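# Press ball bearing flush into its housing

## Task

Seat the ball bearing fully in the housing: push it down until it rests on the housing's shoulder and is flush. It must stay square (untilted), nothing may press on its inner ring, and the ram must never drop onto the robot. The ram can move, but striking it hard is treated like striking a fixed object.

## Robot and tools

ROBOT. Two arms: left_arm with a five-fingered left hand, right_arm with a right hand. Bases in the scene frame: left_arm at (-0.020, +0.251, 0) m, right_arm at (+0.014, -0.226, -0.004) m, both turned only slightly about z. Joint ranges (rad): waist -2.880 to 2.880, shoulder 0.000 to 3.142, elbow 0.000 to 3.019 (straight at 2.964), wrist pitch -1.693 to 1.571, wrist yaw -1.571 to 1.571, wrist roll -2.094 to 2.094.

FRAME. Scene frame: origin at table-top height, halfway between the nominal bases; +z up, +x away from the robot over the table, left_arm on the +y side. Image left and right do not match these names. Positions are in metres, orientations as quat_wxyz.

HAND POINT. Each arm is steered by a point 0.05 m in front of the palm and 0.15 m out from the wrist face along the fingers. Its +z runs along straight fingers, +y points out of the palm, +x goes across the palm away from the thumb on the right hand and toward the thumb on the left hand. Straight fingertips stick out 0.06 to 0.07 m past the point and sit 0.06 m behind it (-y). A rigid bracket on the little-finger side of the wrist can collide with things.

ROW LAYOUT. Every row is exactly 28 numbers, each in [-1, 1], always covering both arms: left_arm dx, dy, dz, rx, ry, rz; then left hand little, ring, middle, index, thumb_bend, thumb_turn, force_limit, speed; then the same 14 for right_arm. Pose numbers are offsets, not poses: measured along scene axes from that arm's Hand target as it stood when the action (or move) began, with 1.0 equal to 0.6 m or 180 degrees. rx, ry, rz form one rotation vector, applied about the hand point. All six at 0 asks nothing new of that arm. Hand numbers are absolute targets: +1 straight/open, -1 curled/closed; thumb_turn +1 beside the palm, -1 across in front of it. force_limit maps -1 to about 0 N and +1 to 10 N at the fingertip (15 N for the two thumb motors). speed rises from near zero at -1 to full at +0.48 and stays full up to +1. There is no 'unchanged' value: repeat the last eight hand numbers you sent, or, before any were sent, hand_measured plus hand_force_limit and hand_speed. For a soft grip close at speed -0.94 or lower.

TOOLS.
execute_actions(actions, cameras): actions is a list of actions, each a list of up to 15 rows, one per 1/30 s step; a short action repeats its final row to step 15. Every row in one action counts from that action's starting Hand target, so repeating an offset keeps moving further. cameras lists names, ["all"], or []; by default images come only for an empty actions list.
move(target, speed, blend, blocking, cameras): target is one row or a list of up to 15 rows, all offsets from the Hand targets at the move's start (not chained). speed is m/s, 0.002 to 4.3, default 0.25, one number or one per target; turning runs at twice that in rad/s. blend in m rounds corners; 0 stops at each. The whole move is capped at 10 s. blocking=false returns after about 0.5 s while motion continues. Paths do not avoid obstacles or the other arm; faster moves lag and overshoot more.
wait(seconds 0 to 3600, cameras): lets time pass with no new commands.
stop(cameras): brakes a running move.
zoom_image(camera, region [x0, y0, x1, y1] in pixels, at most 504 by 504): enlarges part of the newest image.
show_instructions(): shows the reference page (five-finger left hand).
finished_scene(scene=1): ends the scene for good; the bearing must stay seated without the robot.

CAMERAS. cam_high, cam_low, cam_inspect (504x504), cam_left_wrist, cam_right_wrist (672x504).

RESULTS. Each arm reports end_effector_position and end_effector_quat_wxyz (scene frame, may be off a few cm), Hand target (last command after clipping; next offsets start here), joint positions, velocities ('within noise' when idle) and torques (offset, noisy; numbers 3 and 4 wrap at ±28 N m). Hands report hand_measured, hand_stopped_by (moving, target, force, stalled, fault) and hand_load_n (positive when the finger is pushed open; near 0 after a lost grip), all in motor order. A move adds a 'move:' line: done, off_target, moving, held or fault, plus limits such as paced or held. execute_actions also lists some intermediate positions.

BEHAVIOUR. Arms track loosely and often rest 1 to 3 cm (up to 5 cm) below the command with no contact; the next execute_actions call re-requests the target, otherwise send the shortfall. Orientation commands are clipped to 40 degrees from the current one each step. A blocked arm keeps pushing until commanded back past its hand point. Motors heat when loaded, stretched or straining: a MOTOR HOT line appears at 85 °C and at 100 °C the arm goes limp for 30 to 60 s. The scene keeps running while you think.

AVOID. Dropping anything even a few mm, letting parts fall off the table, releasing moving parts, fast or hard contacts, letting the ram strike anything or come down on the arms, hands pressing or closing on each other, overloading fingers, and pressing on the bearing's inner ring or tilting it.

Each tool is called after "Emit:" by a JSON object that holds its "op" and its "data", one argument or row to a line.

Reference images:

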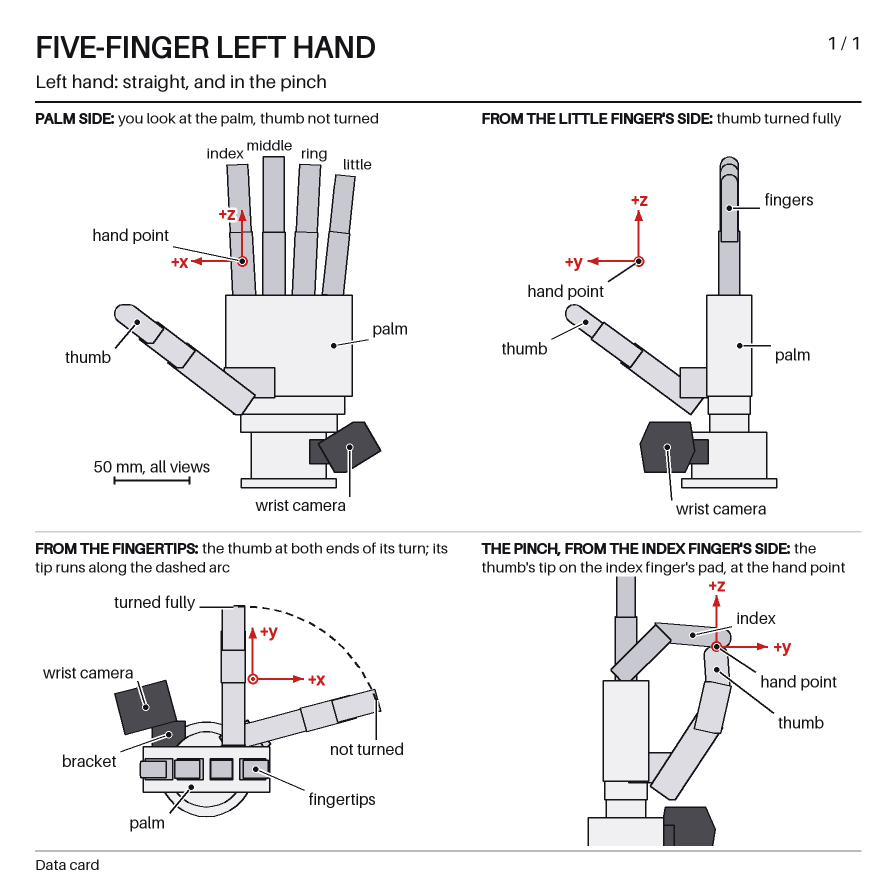

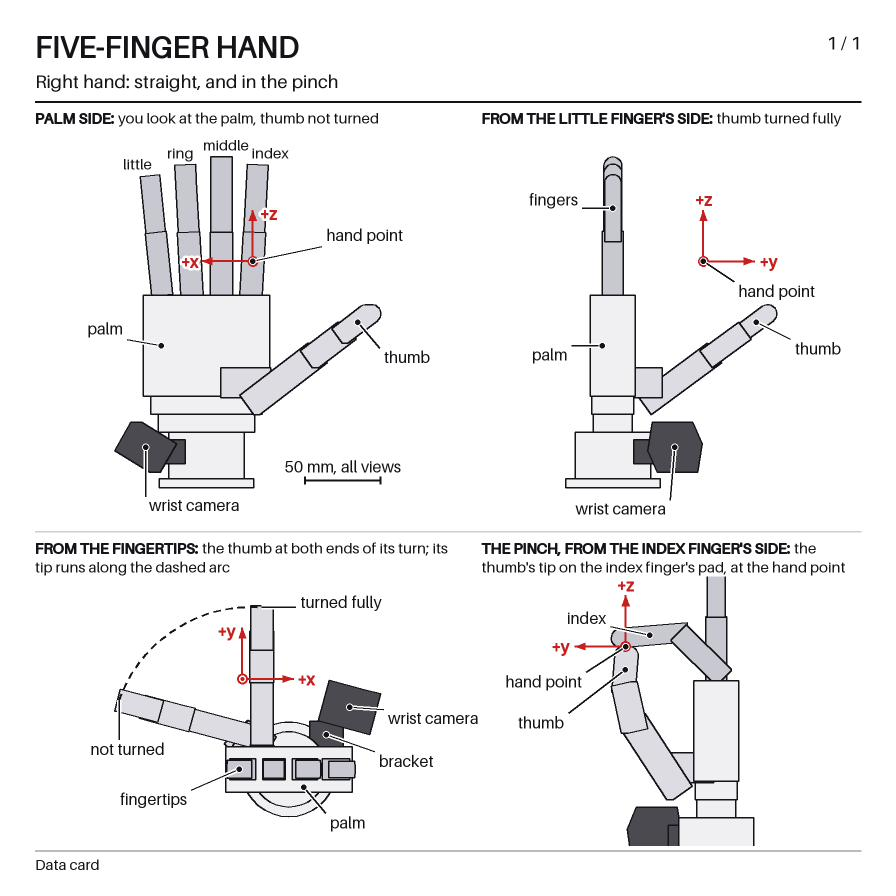

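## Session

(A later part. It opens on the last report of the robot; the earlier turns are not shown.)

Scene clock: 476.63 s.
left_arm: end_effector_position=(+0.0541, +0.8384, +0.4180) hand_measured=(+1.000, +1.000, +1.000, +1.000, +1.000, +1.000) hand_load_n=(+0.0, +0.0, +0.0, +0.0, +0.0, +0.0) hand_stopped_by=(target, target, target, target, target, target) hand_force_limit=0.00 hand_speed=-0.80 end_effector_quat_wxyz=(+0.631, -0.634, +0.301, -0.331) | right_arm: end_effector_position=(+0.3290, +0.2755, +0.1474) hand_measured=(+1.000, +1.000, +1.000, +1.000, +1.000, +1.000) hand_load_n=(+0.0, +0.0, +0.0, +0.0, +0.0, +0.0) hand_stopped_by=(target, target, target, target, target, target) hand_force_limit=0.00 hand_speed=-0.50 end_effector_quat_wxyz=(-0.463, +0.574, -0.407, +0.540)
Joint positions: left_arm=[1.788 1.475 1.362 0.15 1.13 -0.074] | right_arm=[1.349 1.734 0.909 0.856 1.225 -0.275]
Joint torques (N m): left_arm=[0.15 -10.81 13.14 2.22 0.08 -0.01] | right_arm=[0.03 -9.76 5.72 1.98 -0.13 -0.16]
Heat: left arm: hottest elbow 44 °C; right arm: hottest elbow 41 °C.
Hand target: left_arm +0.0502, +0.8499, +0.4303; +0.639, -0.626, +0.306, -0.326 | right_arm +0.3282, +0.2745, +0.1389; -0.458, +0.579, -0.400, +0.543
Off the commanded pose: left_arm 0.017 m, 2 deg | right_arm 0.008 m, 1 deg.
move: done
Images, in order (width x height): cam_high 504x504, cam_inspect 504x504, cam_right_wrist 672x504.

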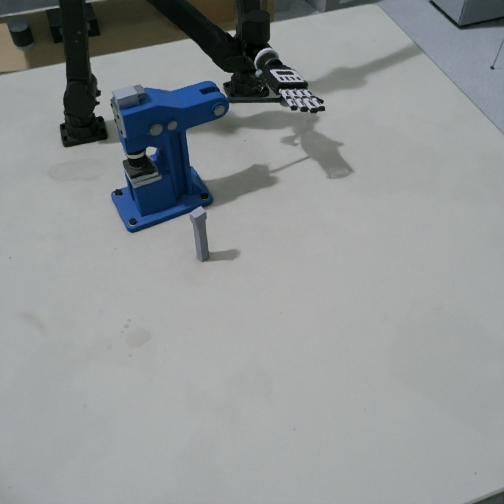

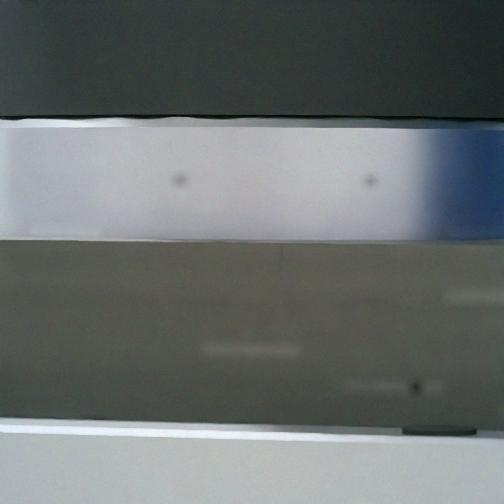

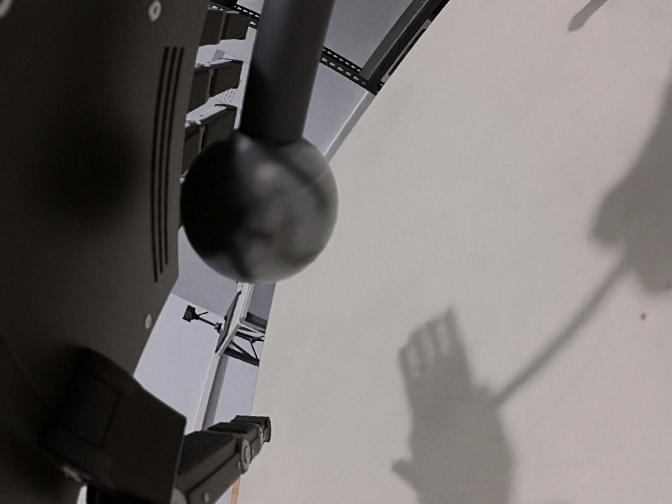

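Emit:
{"op": "move", "data": {
  "target": [
    [0,0,0,0,0,0,1,1,1,1,1,1,0,-0.8,-0.017,-0.03,0.012,0,0,0,1,1,1,1,1,1,0,-0.5],
    [0,0,0,0,0,0,1,1,1,1,1,1,0,-0.8,-0.017,-0.036,-0.01,0,0,0,1,1,1,1,1,1,0,-0.5]
  ],
  "speed": 0.05,
  "cameras": ["cam_high","cam_right_wrist","cam_inspect"]
}}

Scene clock: 483.27 s.
left_arm: end_effector_position=(+0.0541, +0.8384, +0.4180) hand_measured=(+1.000, +1.000, +1.000, +1.000, +1.000, +1.000) hand_load_n=(+0.0, +0.0, +0.0, +0.0, +0.0, -0.5) hand_stopped_by=(target, target, target, target, target, target) hand_force_limit=0.00 hand_speed=-0.80 end_effector_quat_wxyz=(+0.631, -0.634, +0.301, -0.331) | right_arm: end_effector_position=(+0.3240, +0.2542, +0.1459) hand_measured=(+1.000, +1.000, +1.000, +1.000, +1.000, +1.000) hand_load_n=(+0.0, +0.0, +0.0, +0.0, +0.0, +0.0) hand_stopped_by=(target, target, target, target, target, target) hand_force_limit=0.00 hand_speed=-0.50 end_effector_quat_wxyz=(-0.466, +0.569, -0.411, +0.539)
Joint positions: left_arm=[1.788 1.475 1.362 0.15 1.13 -0.074] | right_arm=[1.349 1.699 0.843 0.902 1.23 -0.276]
Joint torques (N m): left_arm=[0.15 -10.81 13.15 2.22 0.09 -0.01] | right_arm=[1.32 -9.7 5.18 1.81 0.04 -0.12]
Heat: left arm: hottest elbow 44 °C; right arm: hottest elbow 41 °C.
Hand target: left_arm +0.0502, +0.8499, +0.4303; +0.639, -0.626, +0.306, -0.326 | right_arm +0.3180, +0.2530, +0.1331; -0.458, +0.579, -0.401, +0.543
Off the commanded pose: left_arm 0.017 m, 2 deg | right_arm 0.014 m, 2 deg.
move: off_target (right_arm)
Images, in order (width x height): cam_high 504x504, cam_inspect 504x504, cam_right_wrist 672x504.

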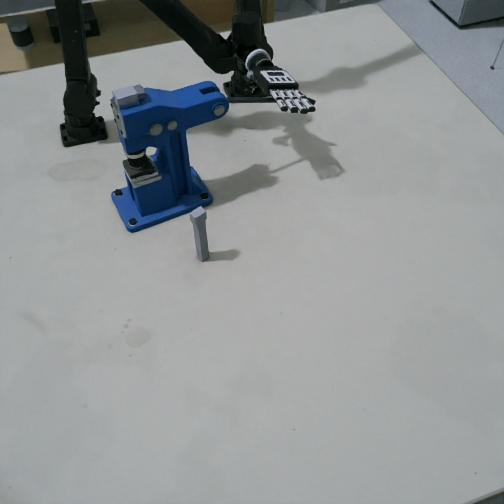

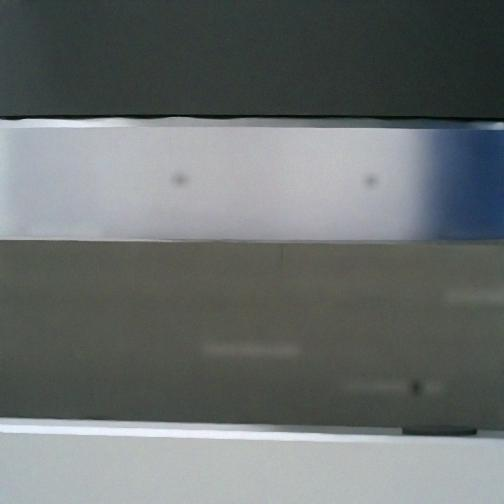

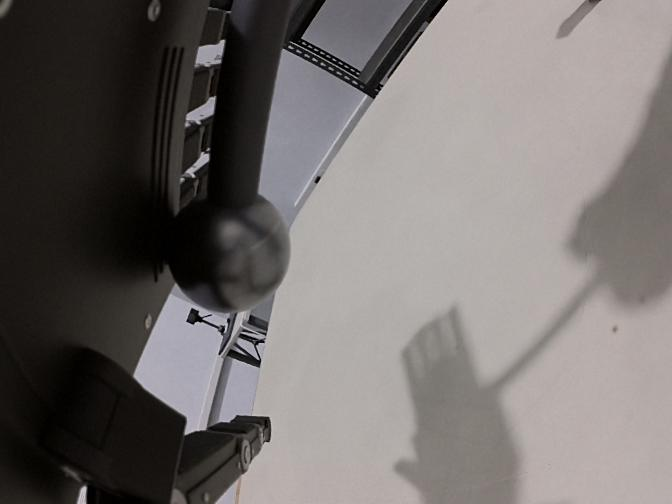

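Emit:
{"op": "move", "data": {
  "target": [0,0,0,0,0,0,1,1,1,1,1,1,0,-0.8,0.005,-0.042,-0.052,-0.0611,-0.006,0,1,1,1,1,1,1,0,-0.5],
  "speed": 0.04,
  "cameras": ["cam_high","cam_right_wrist","cam_inspect"]
}}

Scene clock: 505.53 s.
left_arm: end_effector_position=(+0.0541, +0.8384, +0.4180) hand_measured=(+1.000, +1.000, +1.000, +1.000, +1.000, +1.000) hand_load_n=(+0.0, +0.0, +0.0, +0.0, +0.0, -0.5) hand_stopped_by=(target, target, target, target, target, target) hand_force_limit=0.00 hand_speed=-0.80 end_effector_quat_wxyz=(+0.631, -0.634, +0.301, -0.331) | right_arm: end_effector_position=(+0.3243, +0.2464, +0.1446) hand_measured=(+1.000, +1.000, +1.000, +1.000, +1.000, +1.000) hand_load_n=(+0.0, +0.0, +0.0, +0.0, +0.0, +0.0) hand_stopped_by=(target, target, target, target, target, target) hand_force_limit=0.00 hand_speed=-0.50 end_effector_quat_wxyz=(-0.449, +0.585, -0.370, +0.565)
Joint positions: left_arm=[1.788 1.475 1.362 0.15 1.13 -0.074] | right_arm=[1.349 1.714 0.822 1.011 1.207 -0.447]
Joint torques (N m): left_arm=[0.15 -10.81 13.14 2.24 0.09 -0.01] | right_arm=[-0.5 -7.47 3.15 1.06 0.41 -0.32]
Heat: left arm: hottest elbow 45 °C; right arm: hottest elbow 39 °C.
Hand target: left_arm +0.0502, +0.8499, +0.4303; +0.639, -0.626, +0.306, -0.326 | right_arm +0.3210, +0.2277, +0.1018; -0.404, +0.615, -0.342, +0.584
Off the commanded pose: left_arm 0.017 m, 2 deg | right_arm 0.047 m, 7 deg.
move: off_target (right_arm)
Images, in order (width x height): cam_high 504x504, cam_inspect 504x504, cam_right_wrist 672x504.

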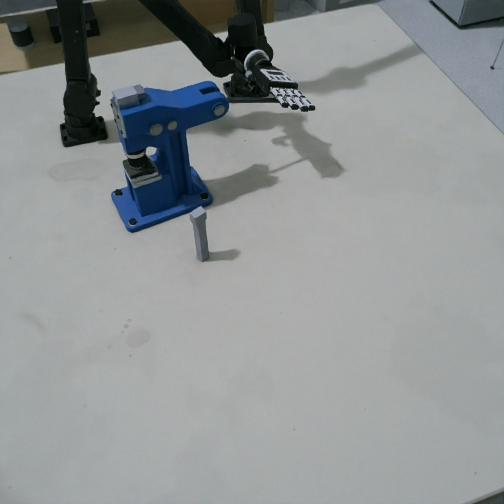

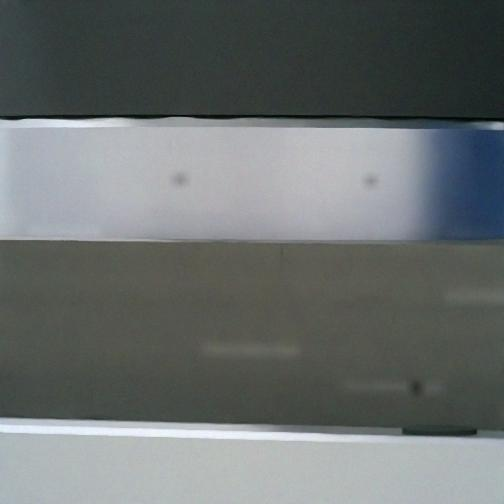

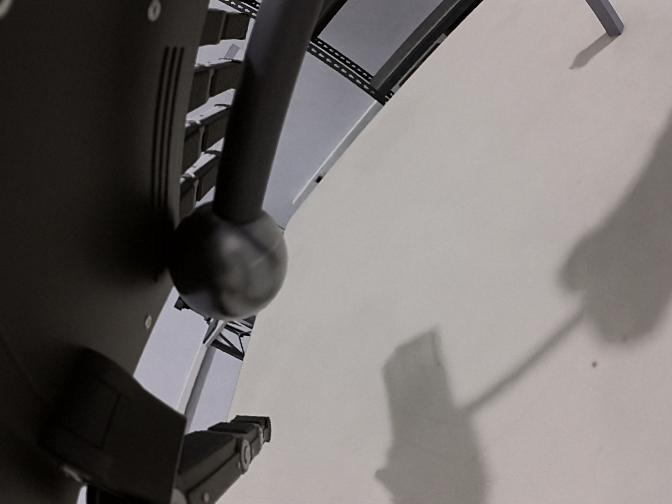

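Emit:
{"op": "zoom_image", "data": {
  "camera": "cam_high",
  "region": [190, 20, 340, 150]
}}

Emit:
{"op": "zoom_image", "data": {
  "camera": "cam_low",
  "region": [100, 80, 300, 290]
}}

Scaled by 3.360 from the camera's image (finer frame: 720x720).

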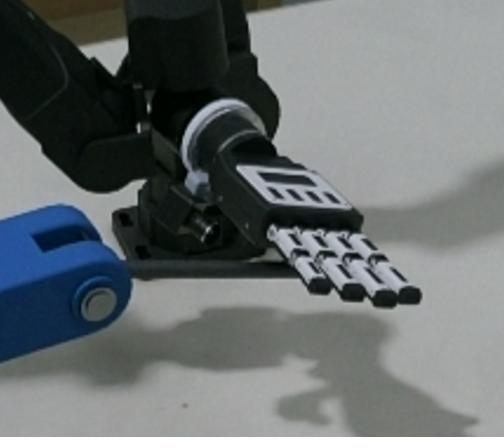

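This scene's latest camera images include none from cam_low. They are from: cam_high, cam_inspect, cam_right_wrist. cam_low's image comes with the result of a call that names it in "cameras".

Emit:
{"op": "wait", "data": {
  "seconds": 0.1,
  "cameras": ["cam_low","cam_high"]
}}

Emit:
{"op": "zoom_image", "data": {
  "camera": "cam_low",
  "region": [100, 80, 300, 280]
}}

Scene clock: 511.87 s.
left_arm: end_effector_position=(+0.0541, +0.8384, +0.4180) hand_measured=(+1.000, +1.000, +1.000, +1.000, +1.000, +1.000) hand_load_n=(+0.0, +0.0, +0.0, +0.0, +0.0, -0.5) hand_stopped_by=(target, target, target, target, target, target) hand_force_limit=0.00 hand_speed=-0.80 end_effector_quat_wxyz=(+0.631, -0.634, +0.301, -0.331) | right_arm: end_effector_position=(+0.3243, +0.2464, +0.1446) hand_measured=(+1.000, +1.000, +1.000, +1.000, +1.000, +1.000) hand_load_n=(+0.0, +0.0, +0.0, +0.0, +0.0, +0.0) hand_stopped_by=(target, target, target, target, target, target) hand_force_limit=0.00 hand_speed=-0.50 end_effector_quat_wxyz=(-0.449, +0.585, -0.369, +0.565)
Joint positions: left_arm=[1.788 1.475 1.362 0.15 1.13 -0.074] | right_arm=[1.349 1.714 0.822 1.011 1.206 -0.448]
Joint torques (N m): left_arm=[0.09 -10.81 13.14 2.24 0.08 -0.01] | right_arm=[0.97 -6.89 2.92 0.76 0.42 -0.34]
Heat: left arm: hottest elbow 45 °C; right arm: hottest elbow 39 °C.
Hand target: left_arm +0.0502, +0.8499, +0.4303; +0.639, -0.626, +0.306, -0.326 | right_arm +0.3210, +0.2278, +0.1018; -0.404, +0.615, -0.342, +0.584
Off the commanded pose: left_arm 0.017 m, 2 deg | right_arm 0.047 m, 7 deg.
wait: 0.10 s; at rest from the start
Images, in order (width x height): cam_high 504x504, cam_low 504x504.

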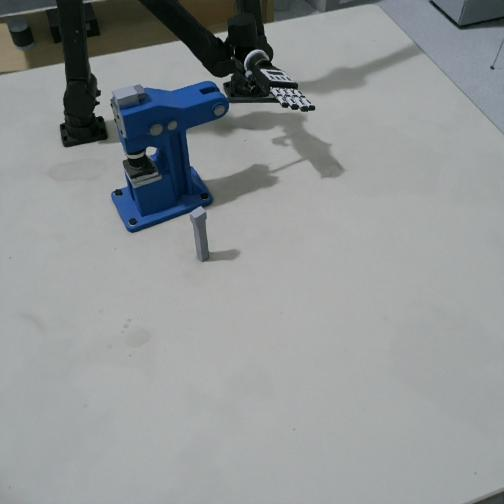

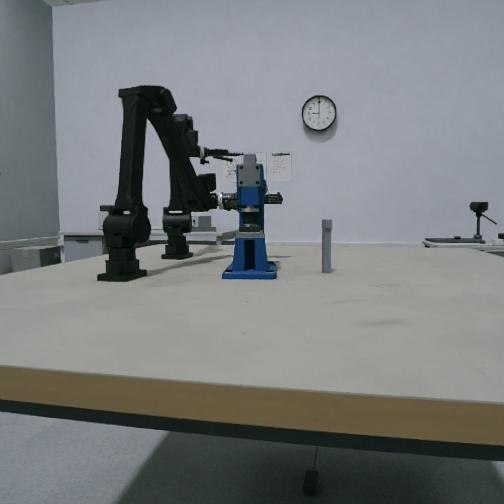

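Scaled by 2.520 from the camera's image (finer frame: 720x720).

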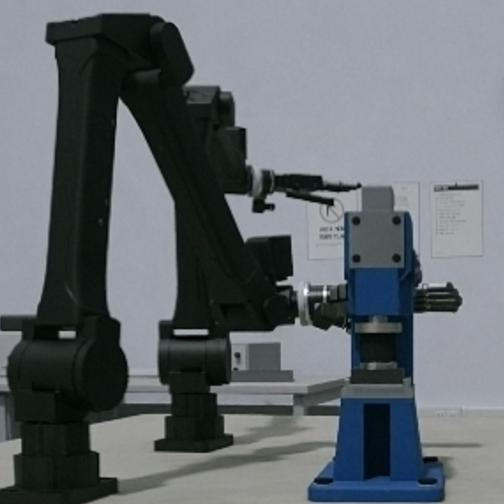

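Emit:
{"op": "move", "data": {
  "target": [0,0,0,0,0,0,1,1,1,1,1,1,0,-0.8,0,0,-0.05,0,0,0,1,1,1,1,1,1,0,-0.5],
  "speed": 0.03,
  "cameras": ["cam_high","cam_right_wrist","cam_inspect"]
}}

Scene clock: 524.27 s.
left_arm: end_effector_position=(+0.0541, +0.8384, +0.4180) hand_measured=(+1.000, +1.000, +1.000, +1.000, +1.000, +1.000) hand_load_n=(+0.0, +0.0, +0.0, +0.0, +0.0, +0.0) hand_stopped_by=(target, target, target, target, target, target) hand_force_limit=0.00 hand_speed=-0.80 end_effector_quat_wxyz=(+0.631, -0.634, +0.301, -0.331) | right_arm: end_effector_position=(+0.3246, +0.2465, +0.1255) hand_measured=(+1.000, +1.000, +1.000, +1.000, +1.000, +1.000) hand_load_n=(+0.0, +0.0, +0.0, +0.0, +0.0, +0.0) hand_stopped_by=(target, target, target, target, target, target) hand_force_limit=0.00 hand_speed=-0.50 end_effector_quat_wxyz=(-0.456, +0.577, -0.374, +0.564)
Joint positions: left_arm=[1.788 1.475 1.362 0.15 1.13 -0.074] | right_arm=[1.349 1.772 0.81 1.113 1.208 -0.456]
Joint torques (N m): left_arm=[0.15 -10.87 13.12 2.24 0.08 -0.01] | right_arm=[-0.21 -5.66 2.8 0.62 0.32 -0.29]
Heat: left arm: hottest elbow 45 °C; right arm: hottest elbow 38 °C.
Hand target: left_arm +0.0502, +0.8499, +0.4303; +0.639, -0.626, +0.306, -0.326 | right_arm +0.3210, +0.2277, +0.0718; -0.404, +0.615, -0.342, +0.584
Off the commanded pose: left_arm 0.017 m, 2 deg | right_arm 0.057 m, 9 deg.
move: off_target (right_arm)
Images, in order (width x height): cam_high 504x504, cam_inspect 504x504, cam_right_wrist 672x504.

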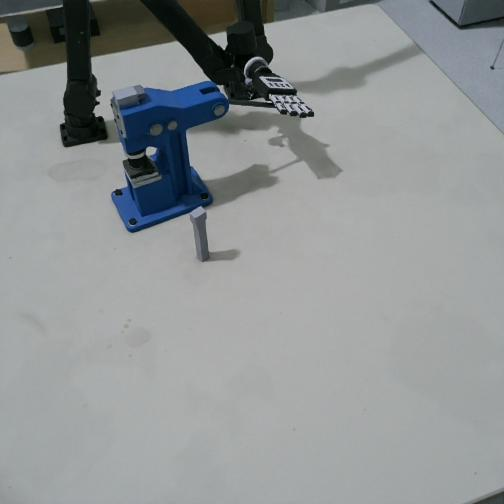

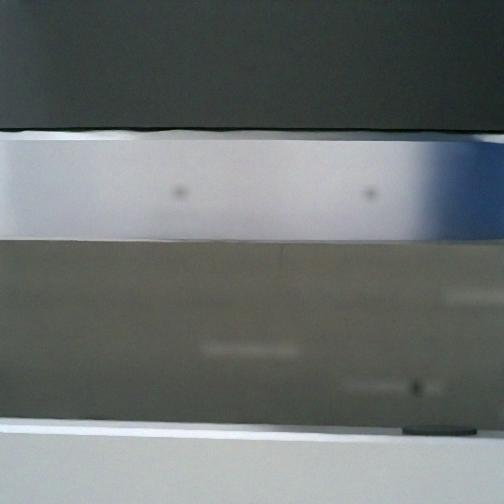

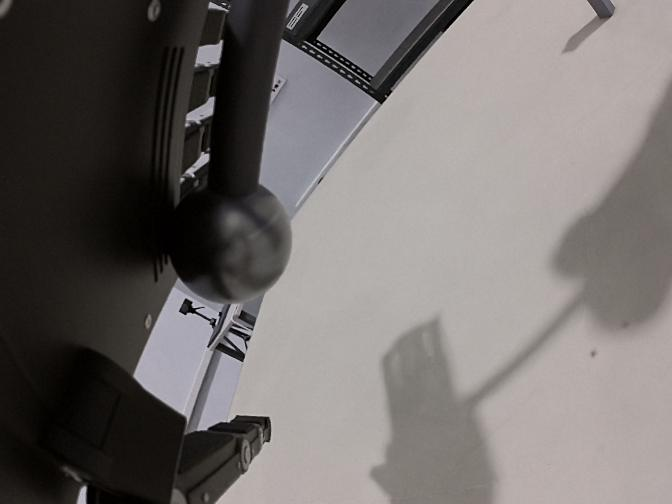

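Emit:
{"op": "move", "data": {
  "target": [0,0,0,0,0,0,1,1,1,1,1,1,0,-0.8,0,-0.045,-0.04,-0.05,-0.005,0,1,1,1,1,1,1,0,-0.5],
  "speed": 0.03,
  "cameras": ["cam_high","cam_right_wrist","cam_inspect"]
}}

Scene clock: 531.87 s.
left_arm: end_effector_position=(+0.0541, +0.8384, +0.4180) hand_measured=(+1.000, +1.000, +1.000, +1.000, +1.000, +1.000) hand_load_n=(+0.0, +0.0, +0.0, -0.5, +0.0, +0.0) hand_stopped_by=(target, target, target, target, target, target) hand_force_limit=0.00 hand_speed=-0.80 end_effector_quat_wxyz=(+0.631, -0.634, +0.301, -0.331) | right_arm: end_effector_position=(+0.3234, +0.2318, +0.1054) hand_measured=(+1.000, +1.000, +1.000, +1.000, +1.000, +1.000) hand_load_n=(+0.0, +0.0, +0.0, +0.0, +0.0, +0.0) hand_stopped_by=(target, target, target, target, target, target) hand_force_limit=0.00 hand_speed=-0.50 end_effector_quat_wxyz=(-0.423, +0.602, -0.327, +0.593)
Joint positions: left_arm=[1.788 1.475 1.362 0.15 1.13 -0.074] | right_arm=[1.349 1.815 0.777 1.204 1.19 -0.607]
Joint torques (N m): left_arm=[0.09 -10.81 13.12 2.22 0.09 -0.01] | right_arm=[-0.85 -6.48 0.98 0.68 0.66 -0.4]
Heat: left arm: hottest elbow 45 °C; right arm: hottest elbow 37 °C.
Hand target: left_arm +0.0502, +0.8499, +0.4303; +0.639, -0.626, +0.306, -0.326 | right_arm +0.3210, +0.2007, +0.0477; -0.357, +0.640, -0.292, +0.614
Off the commanded pose: left_arm 0.017 m, 2 deg | right_arm 0.065 m, 10 deg.
move: off_target (right_arm)
Images, in order (width x height): cam_high 504x504, cam_inspect 504x504, cam_right_wrist 672x504.

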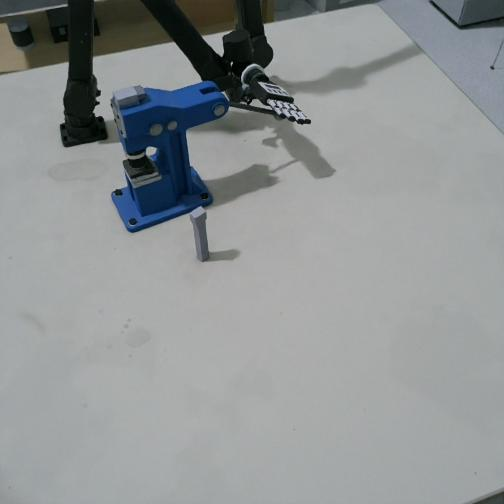

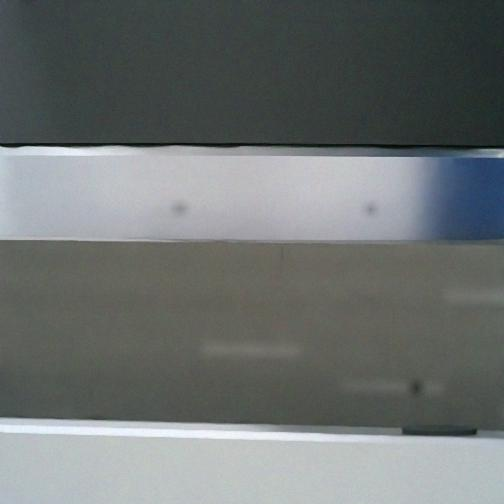

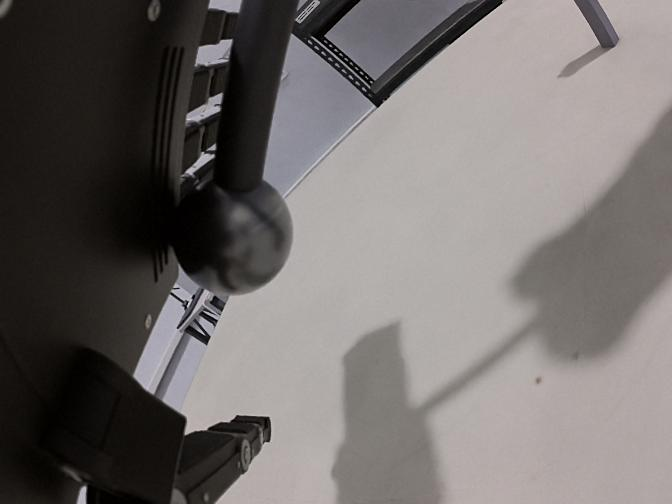

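Emit:
{"op": "move", "data": {
  "target": [0,0,0,0,0,0,1,1,1,1,1,1,0,-0.8,0,-0.05,-0.045,-0.05,-0.005,0,1,1,1,1,1,-1,0,-0.5],
  "speed": 0.03,
  "cameras": ["cam_high","cam_right_wrist","cam_inspect"]
}}

Scene clock: 544.70 s.
left_arm: end_effector_position=(+0.0541, +0.8384, +0.4180) hand_measured=(+1.000, +1.000, +1.000, +1.000, +1.000, +1.000) hand_load_n=(+0.0, +0.0, +0.0, +0.0, +0.0, +0.0) hand_stopped_by=(target, target, target, target, target, target) hand_force_limit=0.00 hand_speed=-0.80 end_effector_quat_wxyz=(+0.631, -0.634, +0.301, -0.331) | right_arm: end_effector_position=(+0.3210, +0.2116, +0.0819) hand_measured=(+1.000, +1.000, +1.000, +1.000, +1.000, -1.000) hand_load_n=(+0.0, +0.0, +0.0, +0.0, +0.0, +0.5) hand_stopped_by=(target, target, target, target, target, target) hand_force_limit=0.00 hand_speed=-0.50 end_effector_quat_wxyz=(-0.388, +0.623, -0.277, +0.621)
Joint positions: left_arm=[1.788 1.475 1.362 0.15 1.13 -0.074] | right_arm=[1.349 1.871 0.733 1.322 1.171 -0.763]
Joint torques (N m): left_arm=[0.15 -10.81 13.14 2.24 0.08 -0.01] | right_arm=[-0.97 -5.3 0.08 0.09 1.16 -0.34]
Heat: left arm: hottest elbow 45 °C; right arm: hottest elbow 36 °C.
Hand target: left_arm +0.0502, +0.8499, +0.4303; +0.639, -0.626, +0.306, -0.326 | right_arm +0.3210, +0.1707, +0.0207; -0.308, +0.661, -0.240, +0.640
Off the commanded pose: left_arm 0.017 m, 2 deg | right_arm 0.074 m, 11 deg.
move: off_target (right_arm)
Images, in order (width x height): cam_high 504x504, cam_inspect 504x504, cam_right_wrist 672x504.

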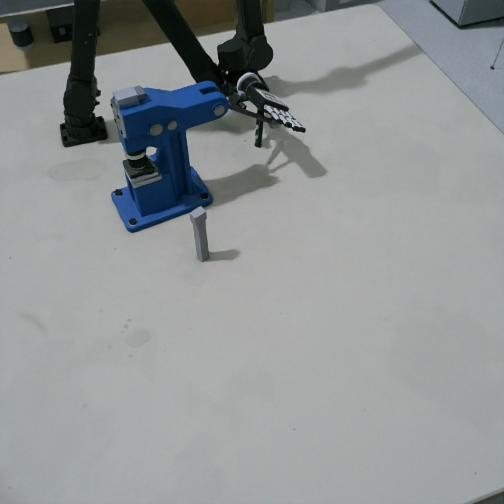

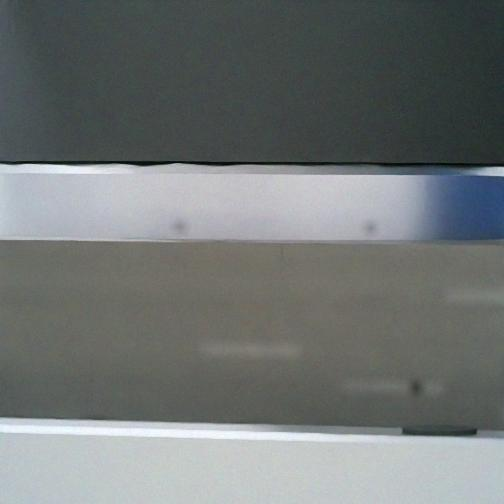

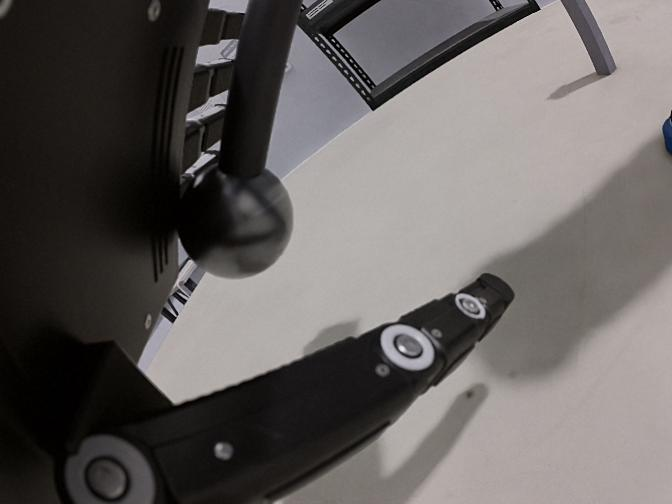

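Emit:
{"op": "move", "data": {
  "target": [0,0,0,0,0,0,1,1,1,1,1,1,0,-0.8,0,-0.06,-0.035,-0.055,-0.0055,0,1,1,1,1,1,-1,0,-0.5],
  "speed": 0.03,
  "cameras": ["cam_high","cam_right_wrist","cam_inspect"]
}}

Scene clock: 553.67 s.
left_arm: end_effector_position=(+0.0541, +0.8384, +0.4180) hand_measured=(+1.000, +1.000, +1.000, +1.000, +1.000, +1.000) hand_load_n=(+0.0, +0.0, +0.0, +0.0, +0.0, +0.0) hand_stopped_by=(target, target, target, target, target, target) hand_force_limit=0.00 hand_speed=-0.80 end_effector_quat_wxyz=(+0.631, -0.634, +0.301, -0.331) | right_arm: end_effector_position=(+0.3127, +0.1923, +0.0611) hand_measured=(+1.000, +1.000, +1.000, +1.000, +1.000, -1.000) hand_load_n=(+0.0, +0.0, +0.5, +0.0, +0.0, +0.0) hand_stopped_by=(target, target, target, target, target, target) hand_force_limit=0.00 hand_speed=-0.50 end_effector_quat_wxyz=(-0.347, +0.644, -0.213, +0.647)
Joint positions: left_arm=[1.788 1.475 1.362 0.15 1.13 -0.074] | right_arm=[1.362 1.929 0.688 1.435 1.15 -0.937]
Joint torques (N m): left_arm=[0.15 -10.87 13.12 2.22 0.09 -0.01] | right_arm=[-2.84 -5.54 -1.2 0.03 1.6 -0.43]
Heat: left arm: hottest elbow 45 °C; right arm: hottest elbow 36 °C.
Hand target: left_arm +0.0502, +0.8499, +0.4303; +0.639, -0.626, +0.306, -0.326 | right_arm +0.3209, +0.1348, -0.0002; -0.252, +0.680, -0.181, +0.664
Off the commanded pose: left_arm 0.017 m, 2 deg | right_arm 0.085 m, 12 deg.
move: off_target (right_arm)
Images, in order (width x height): cam_high 504x504, cam_inspect 504x504, cam_right_wrist 672x504.

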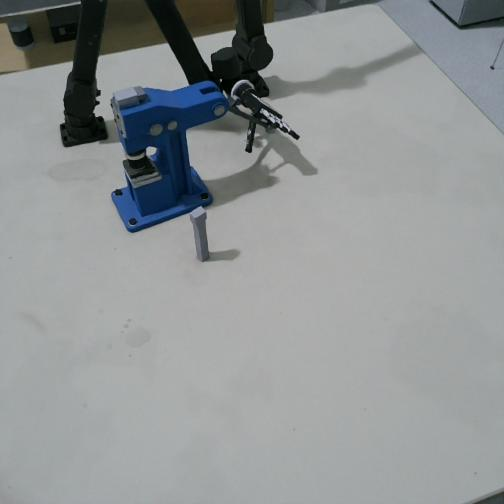

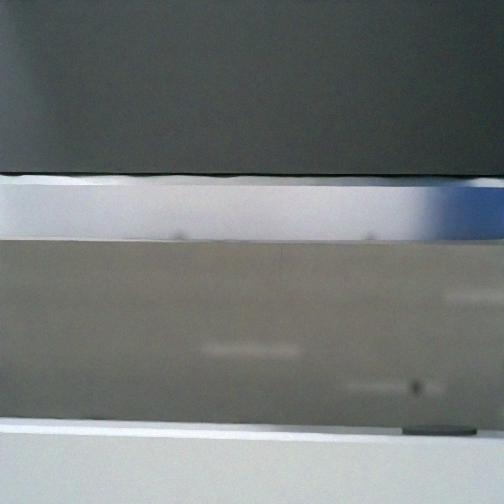

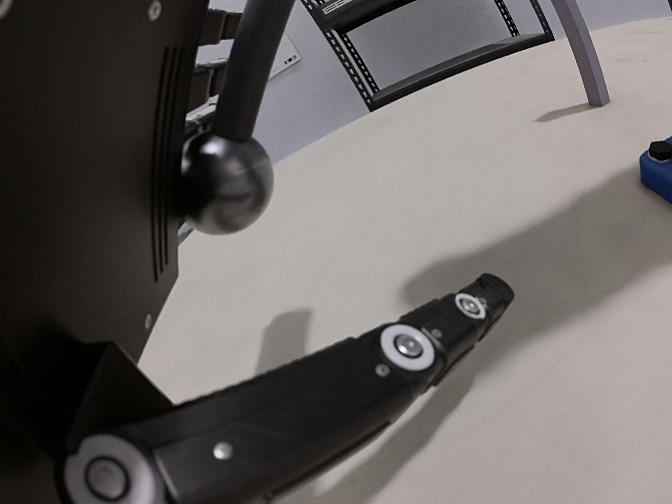

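Emit:
{"op": "move", "data": {
  "target": [0,0,0,0,0,0,1,1,1,1,1,1,0,-0.8,0.03,-0.06,-0.035,-0.02,-0.002,0,1,1,1,1,1,-1,0,-0.5],
  "speed": 0.03,
  "cameras": ["cam_high","cam_right_wrist","cam_inspect"]
}}

Scene clock: 566.50 s.
left_arm: end_effector_position=(+0.0541, +0.8384, +0.4180) hand_measured=(+1.000, +1.000, +1.000, +1.000, +1.000, +1.000) hand_load_n=(+0.0, -0.5, +0.0, +0.0, +0.0, +0.0) hand_stopped_by=(target, target, target, target, target, target) hand_force_limit=0.00 hand_speed=-0.80 end_effector_quat_wxyz=(+0.631, -0.634, +0.301, -0.331) | right_arm: end_effector_position=(+0.3172, +0.1770, +0.0465) hand_measured=(+1.000, +1.000, +1.000, +1.000, +1.000, -1.000) hand_load_n=(+0.0, +0.0, +0.0, +0.0, +0.0, +0.5) hand_stopped_by=(target, target, target, target, target, target) hand_force_limit=0.00 hand_speed=-0.50 end_effector_quat_wxyz=(-0.351, +0.646, -0.182, +0.653)
Joint positions: left_arm=[1.788 1.475 1.362 0.15 1.13 -0.074] | right_arm=[1.339 1.978 0.64 1.549 1.08 -0.989]
Joint torques (N m): left_arm=[0.15 -10.81 13.14 2.24 0.09 -0.01] | right_arm=[-5.95 -4.42 -2.58 -0.21 2.09 -0.32]
Heat: left arm: hottest elbow 45 °C; right arm: hottest elbow 35 °C.
Hand target: left_arm +0.0502, +0.8499, +0.4303; +0.639, -0.626, +0.306, -0.326 | right_arm +0.3389, +0.0988, -0.0212; -0.232, +0.685, -0.160, +0.672
Off the commanded pose: left_arm 0.017 m, 2 deg | right_arm 0.106 m, 15 deg.
move: off_target (right_arm)
Images, in order (width x height): cam_high 504x504, cam_inspect 504x504, cam_right_wrist 672x504.

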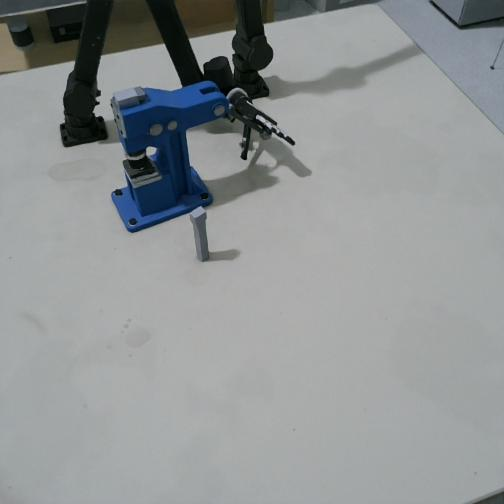

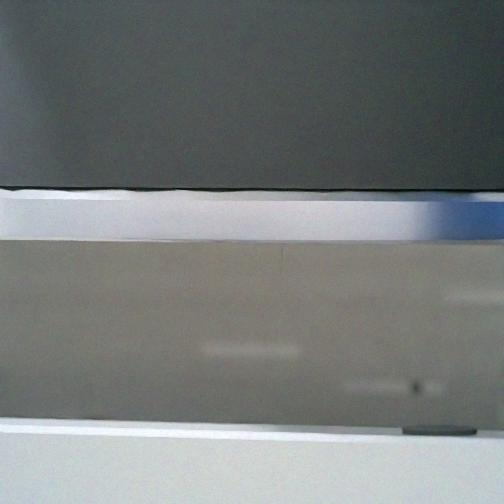

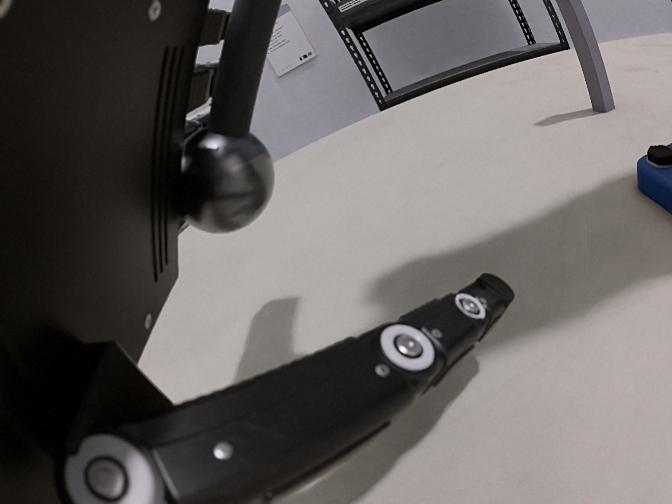

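Emit:
{"op": "move", "data": {
  "target": [0,0,0,0,0,0,1,1,1,1,1,1,0,-0.8,0.0,-0.06,-0.015,-0.0667,-0.0067,0,1,1,1,1,1,-1,0,-0.5],
  "speed": 0.03,
  "cameras": ["cam_high","cam_right_wrist","cam_inspect"]
}}

Scene clock: 578.80 s.
left_arm: end_effector_position=(+0.0541, +0.8384, +0.4180) hand_measured=(+1.000, +1.000, +1.000, +1.000, +1.000, +1.000) hand_load_n=(+0.0, +0.0, +0.0, +0.0, +0.0, -0.5) hand_stopped_by=(target, target, target, target, target, target) hand_force_limit=0.00 hand_speed=-0.80 end_effector_quat_wxyz=(+0.631, -0.634, +0.301, -0.331) | right_arm: end_effector_position=(+0.3194, +0.1519, +0.0333) hand_measured=(+1.000, +1.000, +1.000, +1.000, +1.000, -1.000) hand_load_n=(+0.0, +0.0, +0.0, +0.0, +0.5, +0.0) hand_stopped_by=(target, target, target, target, target, target) hand_force_limit=0.00 hand_speed=-0.50 end_effector_quat_wxyz=(-0.277, +0.670, -0.101, +0.681)
Joint positions: left_arm=[1.788 1.475 1.362 0.15 1.13 -0.074] | right_arm=[1.327 2.015 0.606 1.574 1.053 -1.178]
Joint torques (N m): left_arm=[0.09 -10.87 13.14 2.22 0.08 0] | right_arm=[-5.89 -3.14 -4.31 1.03 2.47 -0.28]
Heat: left arm: hottest elbow 46 °C; right arm: hottest elbow 35 °C.
Hand target: left_arm +0.0502, +0.8499, +0.4303; +0.639, -0.626, +0.306, -0.326 | right_arm +0.3389, +0.0628, -0.0302; -0.160, +0.699, -0.086, +0.692
Off the commanded pose: left_arm 0.017 m, 2 deg | right_arm 0.111 m, 14 deg.
joint read past its limit (right arm) — joint 4 (wrist pitch), upper limit.
joint sent to its limit (right arm) — joint 4 (wrist pitch), upper limit. The joint targets are off in position, not in orientation.
move: off_target (right_arm)
Images, in order (width x height): cam_high 504x504, cam_inspect 504x504, cam_right_wrist 672x504.

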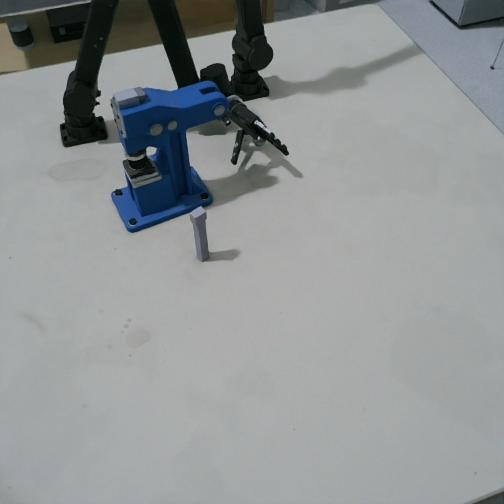

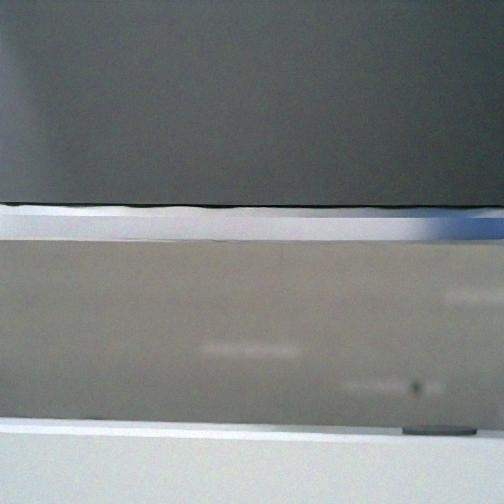

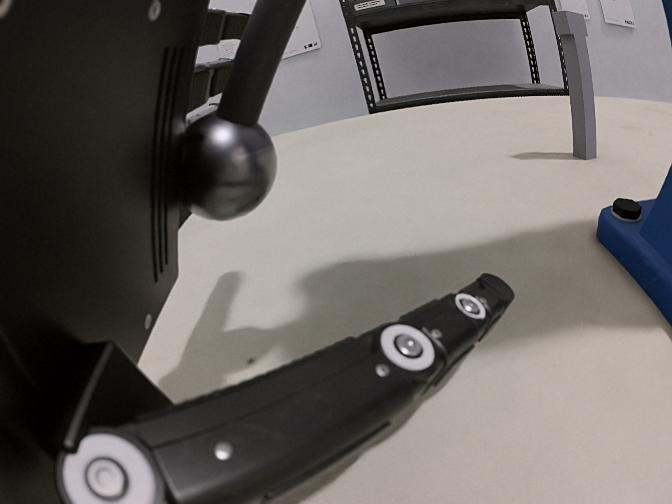

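Emit:
{"op": "move", "data": {
  "target": [0,0,0,0,0,0,1,1,1,1,1,1,0,-0.8,0.0,-0.06,0.01,-0.03,-0.003,0,1,1,1,1,1,-1,0,-0.5],
  "speed": 0.03,
  "cameras": ["cam_high","cam_right_wrist","cam_inspect"]
}}

Scene clock: 583.80 s.
left_arm: end_effector_position=(+0.0541, +0.8384, +0.4180) hand_measured=(+1.000, +1.000, +1.000, +1.000, +1.000, +1.000) hand_load_n=(+0.0, +0.0, -0.5, +0.0, +0.0, +0.0) hand_stopped_by=(target, target, target, target, target, target) hand_force_limit=0.00 hand_speed=-0.80 end_effector_quat_wxyz=(+0.631, -0.634, +0.301, -0.331) | right_arm: end_effector_position=(+0.3221, +0.1312, +0.0252) hand_measured=(+1.000, +1.000, +1.000, +1.000, +1.000, -1.000) hand_load_n=(+0.0, +0.0, +0.0, +0.0, +0.0, +0.5) hand_stopped_by=(target, target, target, target, target, target) hand_force_limit=0.00 hand_speed=-0.50 end_effector_quat_wxyz=(-0.248, +0.683, -0.059, +0.684)
Joint positions: left_arm=[1.788 1.475 1.362 0.15 1.13 -0.074] | right_arm=[1.305 2.019 0.556 1.574 1.008 -1.231]
Joint torques (N m): left_arm=[0.15 -10.87 13.14 2.22 0.08 0] | right_arm=[-7.77 -4.89 -5.74 1.48 3.27 -0.33]
Heat: left arm: hottest elbow 46 °C; right arm: hottest elbow 35 °C.
Hand target: left_arm +0.0502, +0.8499, +0.4303; +0.639, -0.626, +0.306, -0.326 | right_arm +0.3389, +0.0267, -0.0243; -0.127, +0.702, -0.053, +0.698
Off the commanded pose: left_arm 0.017 m, 2 deg | right_arm 0.117 m, 14 deg.
joint read past its limit (right arm) — joint 4 (wrist pitch), upper limit.
joint sent to its limit (right arm) — joint 4 (wrist pitch), upper limit. The joint targets are off in position, not in orientation.
move: off_target (right_arm)
Images, in order (width x height): cam_high 504x504, cam_inspect 504x504, cam_right_wrist 672x504.

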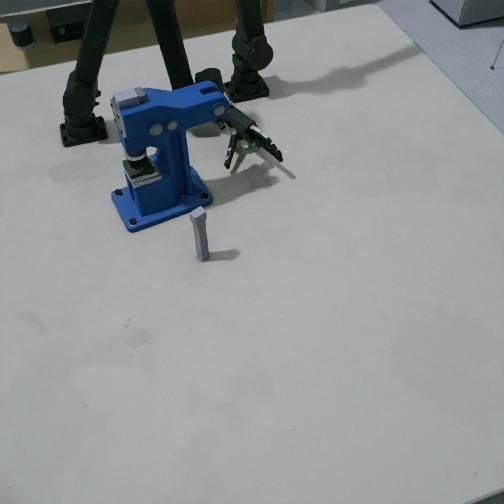

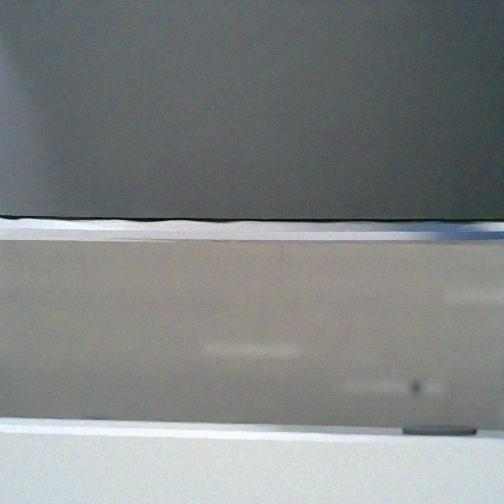

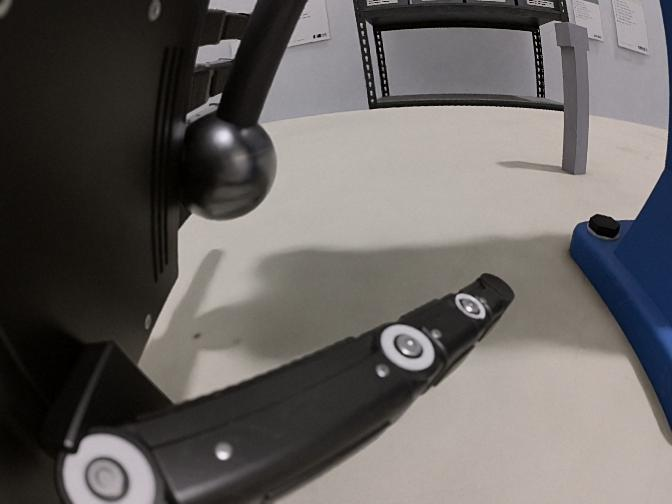

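Emit:
{"op": "move", "data": {
  "target": [0,0,0,0,0,0,1,1,1,1,1,1,0,-0.8,0,-0.05,0.02,-0.02,-0.002,0,1,1,1,1,1,-1,0,-0.5],
  "speed": 0.03,
  "cameras": ["cam_inspect","cam_right_wrist","cam_high"]
}}

Scene clock: 596.13 s.
left_arm: end_effector_position=(+0.0541, +0.8384, +0.4180) hand_measured=(+1.000, +1.000, +1.000, +1.000, +1.000, +1.000) hand_load_n=(+0.0, +0.0, +0.0, +0.0, +0.0, +0.0) hand_stopped_by=(target, target, target, target, target, target) hand_force_limit=0.00 hand_speed=-0.80 end_effector_quat_wxyz=(+0.631, -0.634, +0.301, -0.331) | right_arm: end_effector_position=(+0.3217, +0.1104, +0.0205) hand_measured=(+1.000, +1.000, +1.000, +1.000, +1.000, -1.000) hand_load_n=(+0.0, +0.0, +0.0, +0.0, +0.0, +0.5) hand_stopped_by=(target, target, target, target, target, target) hand_force_limit=0.00 hand_speed=-0.50 end_effector_quat_wxyz=(-0.227, +0.694, -0.022, +0.683)
Joint positions: left_arm=[1.788 1.475 1.362 0.15 1.13 -0.074] | right_arm=[1.287 2.012 0.5 1.574 0.964 -1.269]
Joint torques (N m): left_arm=[0.09 -10.87 13.12 2.22 0.08 -0.01] | right_arm=[-7.59 -7.47 -6.69 1.65 4.1 -0.42]
Heat: left arm: hottest elbow 46 °C; right arm: hottest elbow 35 °C.
Hand target: left_arm +0.0502, +0.8499, +0.4303; +0.639, -0.626, +0.306, -0.326 | right_arm +0.3389, -0.0032, -0.0123; -0.106, +0.704, -0.030, +0.702
Off the commanded pose: left_arm 0.017 m, 2 deg | right_arm 0.120 m, 14 deg.
joint read past its limit (right arm) — joint 4 (wrist pitch), upper limit.
joint sent to its limit (right arm) — joint 4 (wrist pitch), upper limit. The joint targets are off in position and orientation.
move: off_target (right_arm)
Images, in order (width x height): cam_high 504x504, cam_inspect 504x504, cam_right_wrist 672x504.

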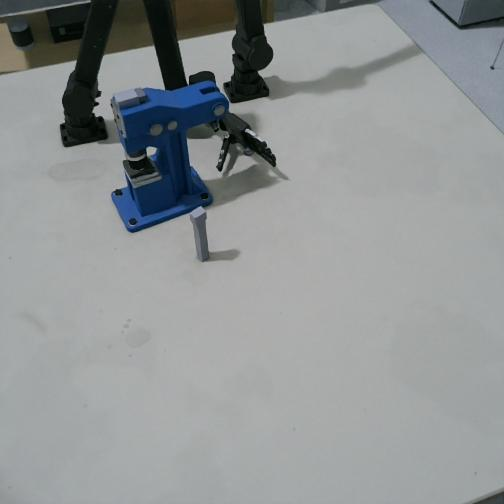

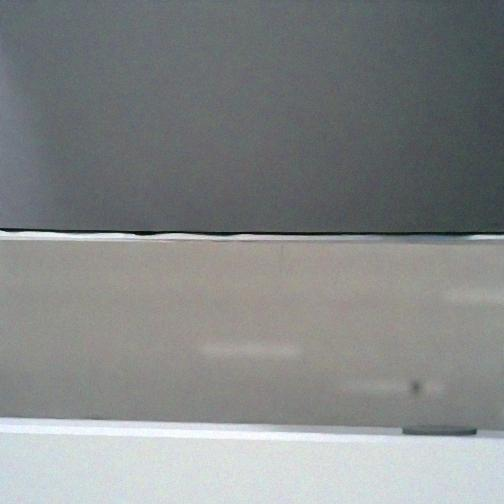

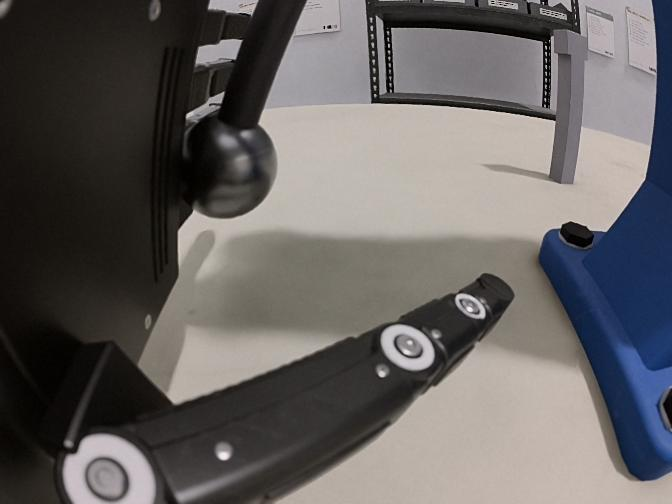

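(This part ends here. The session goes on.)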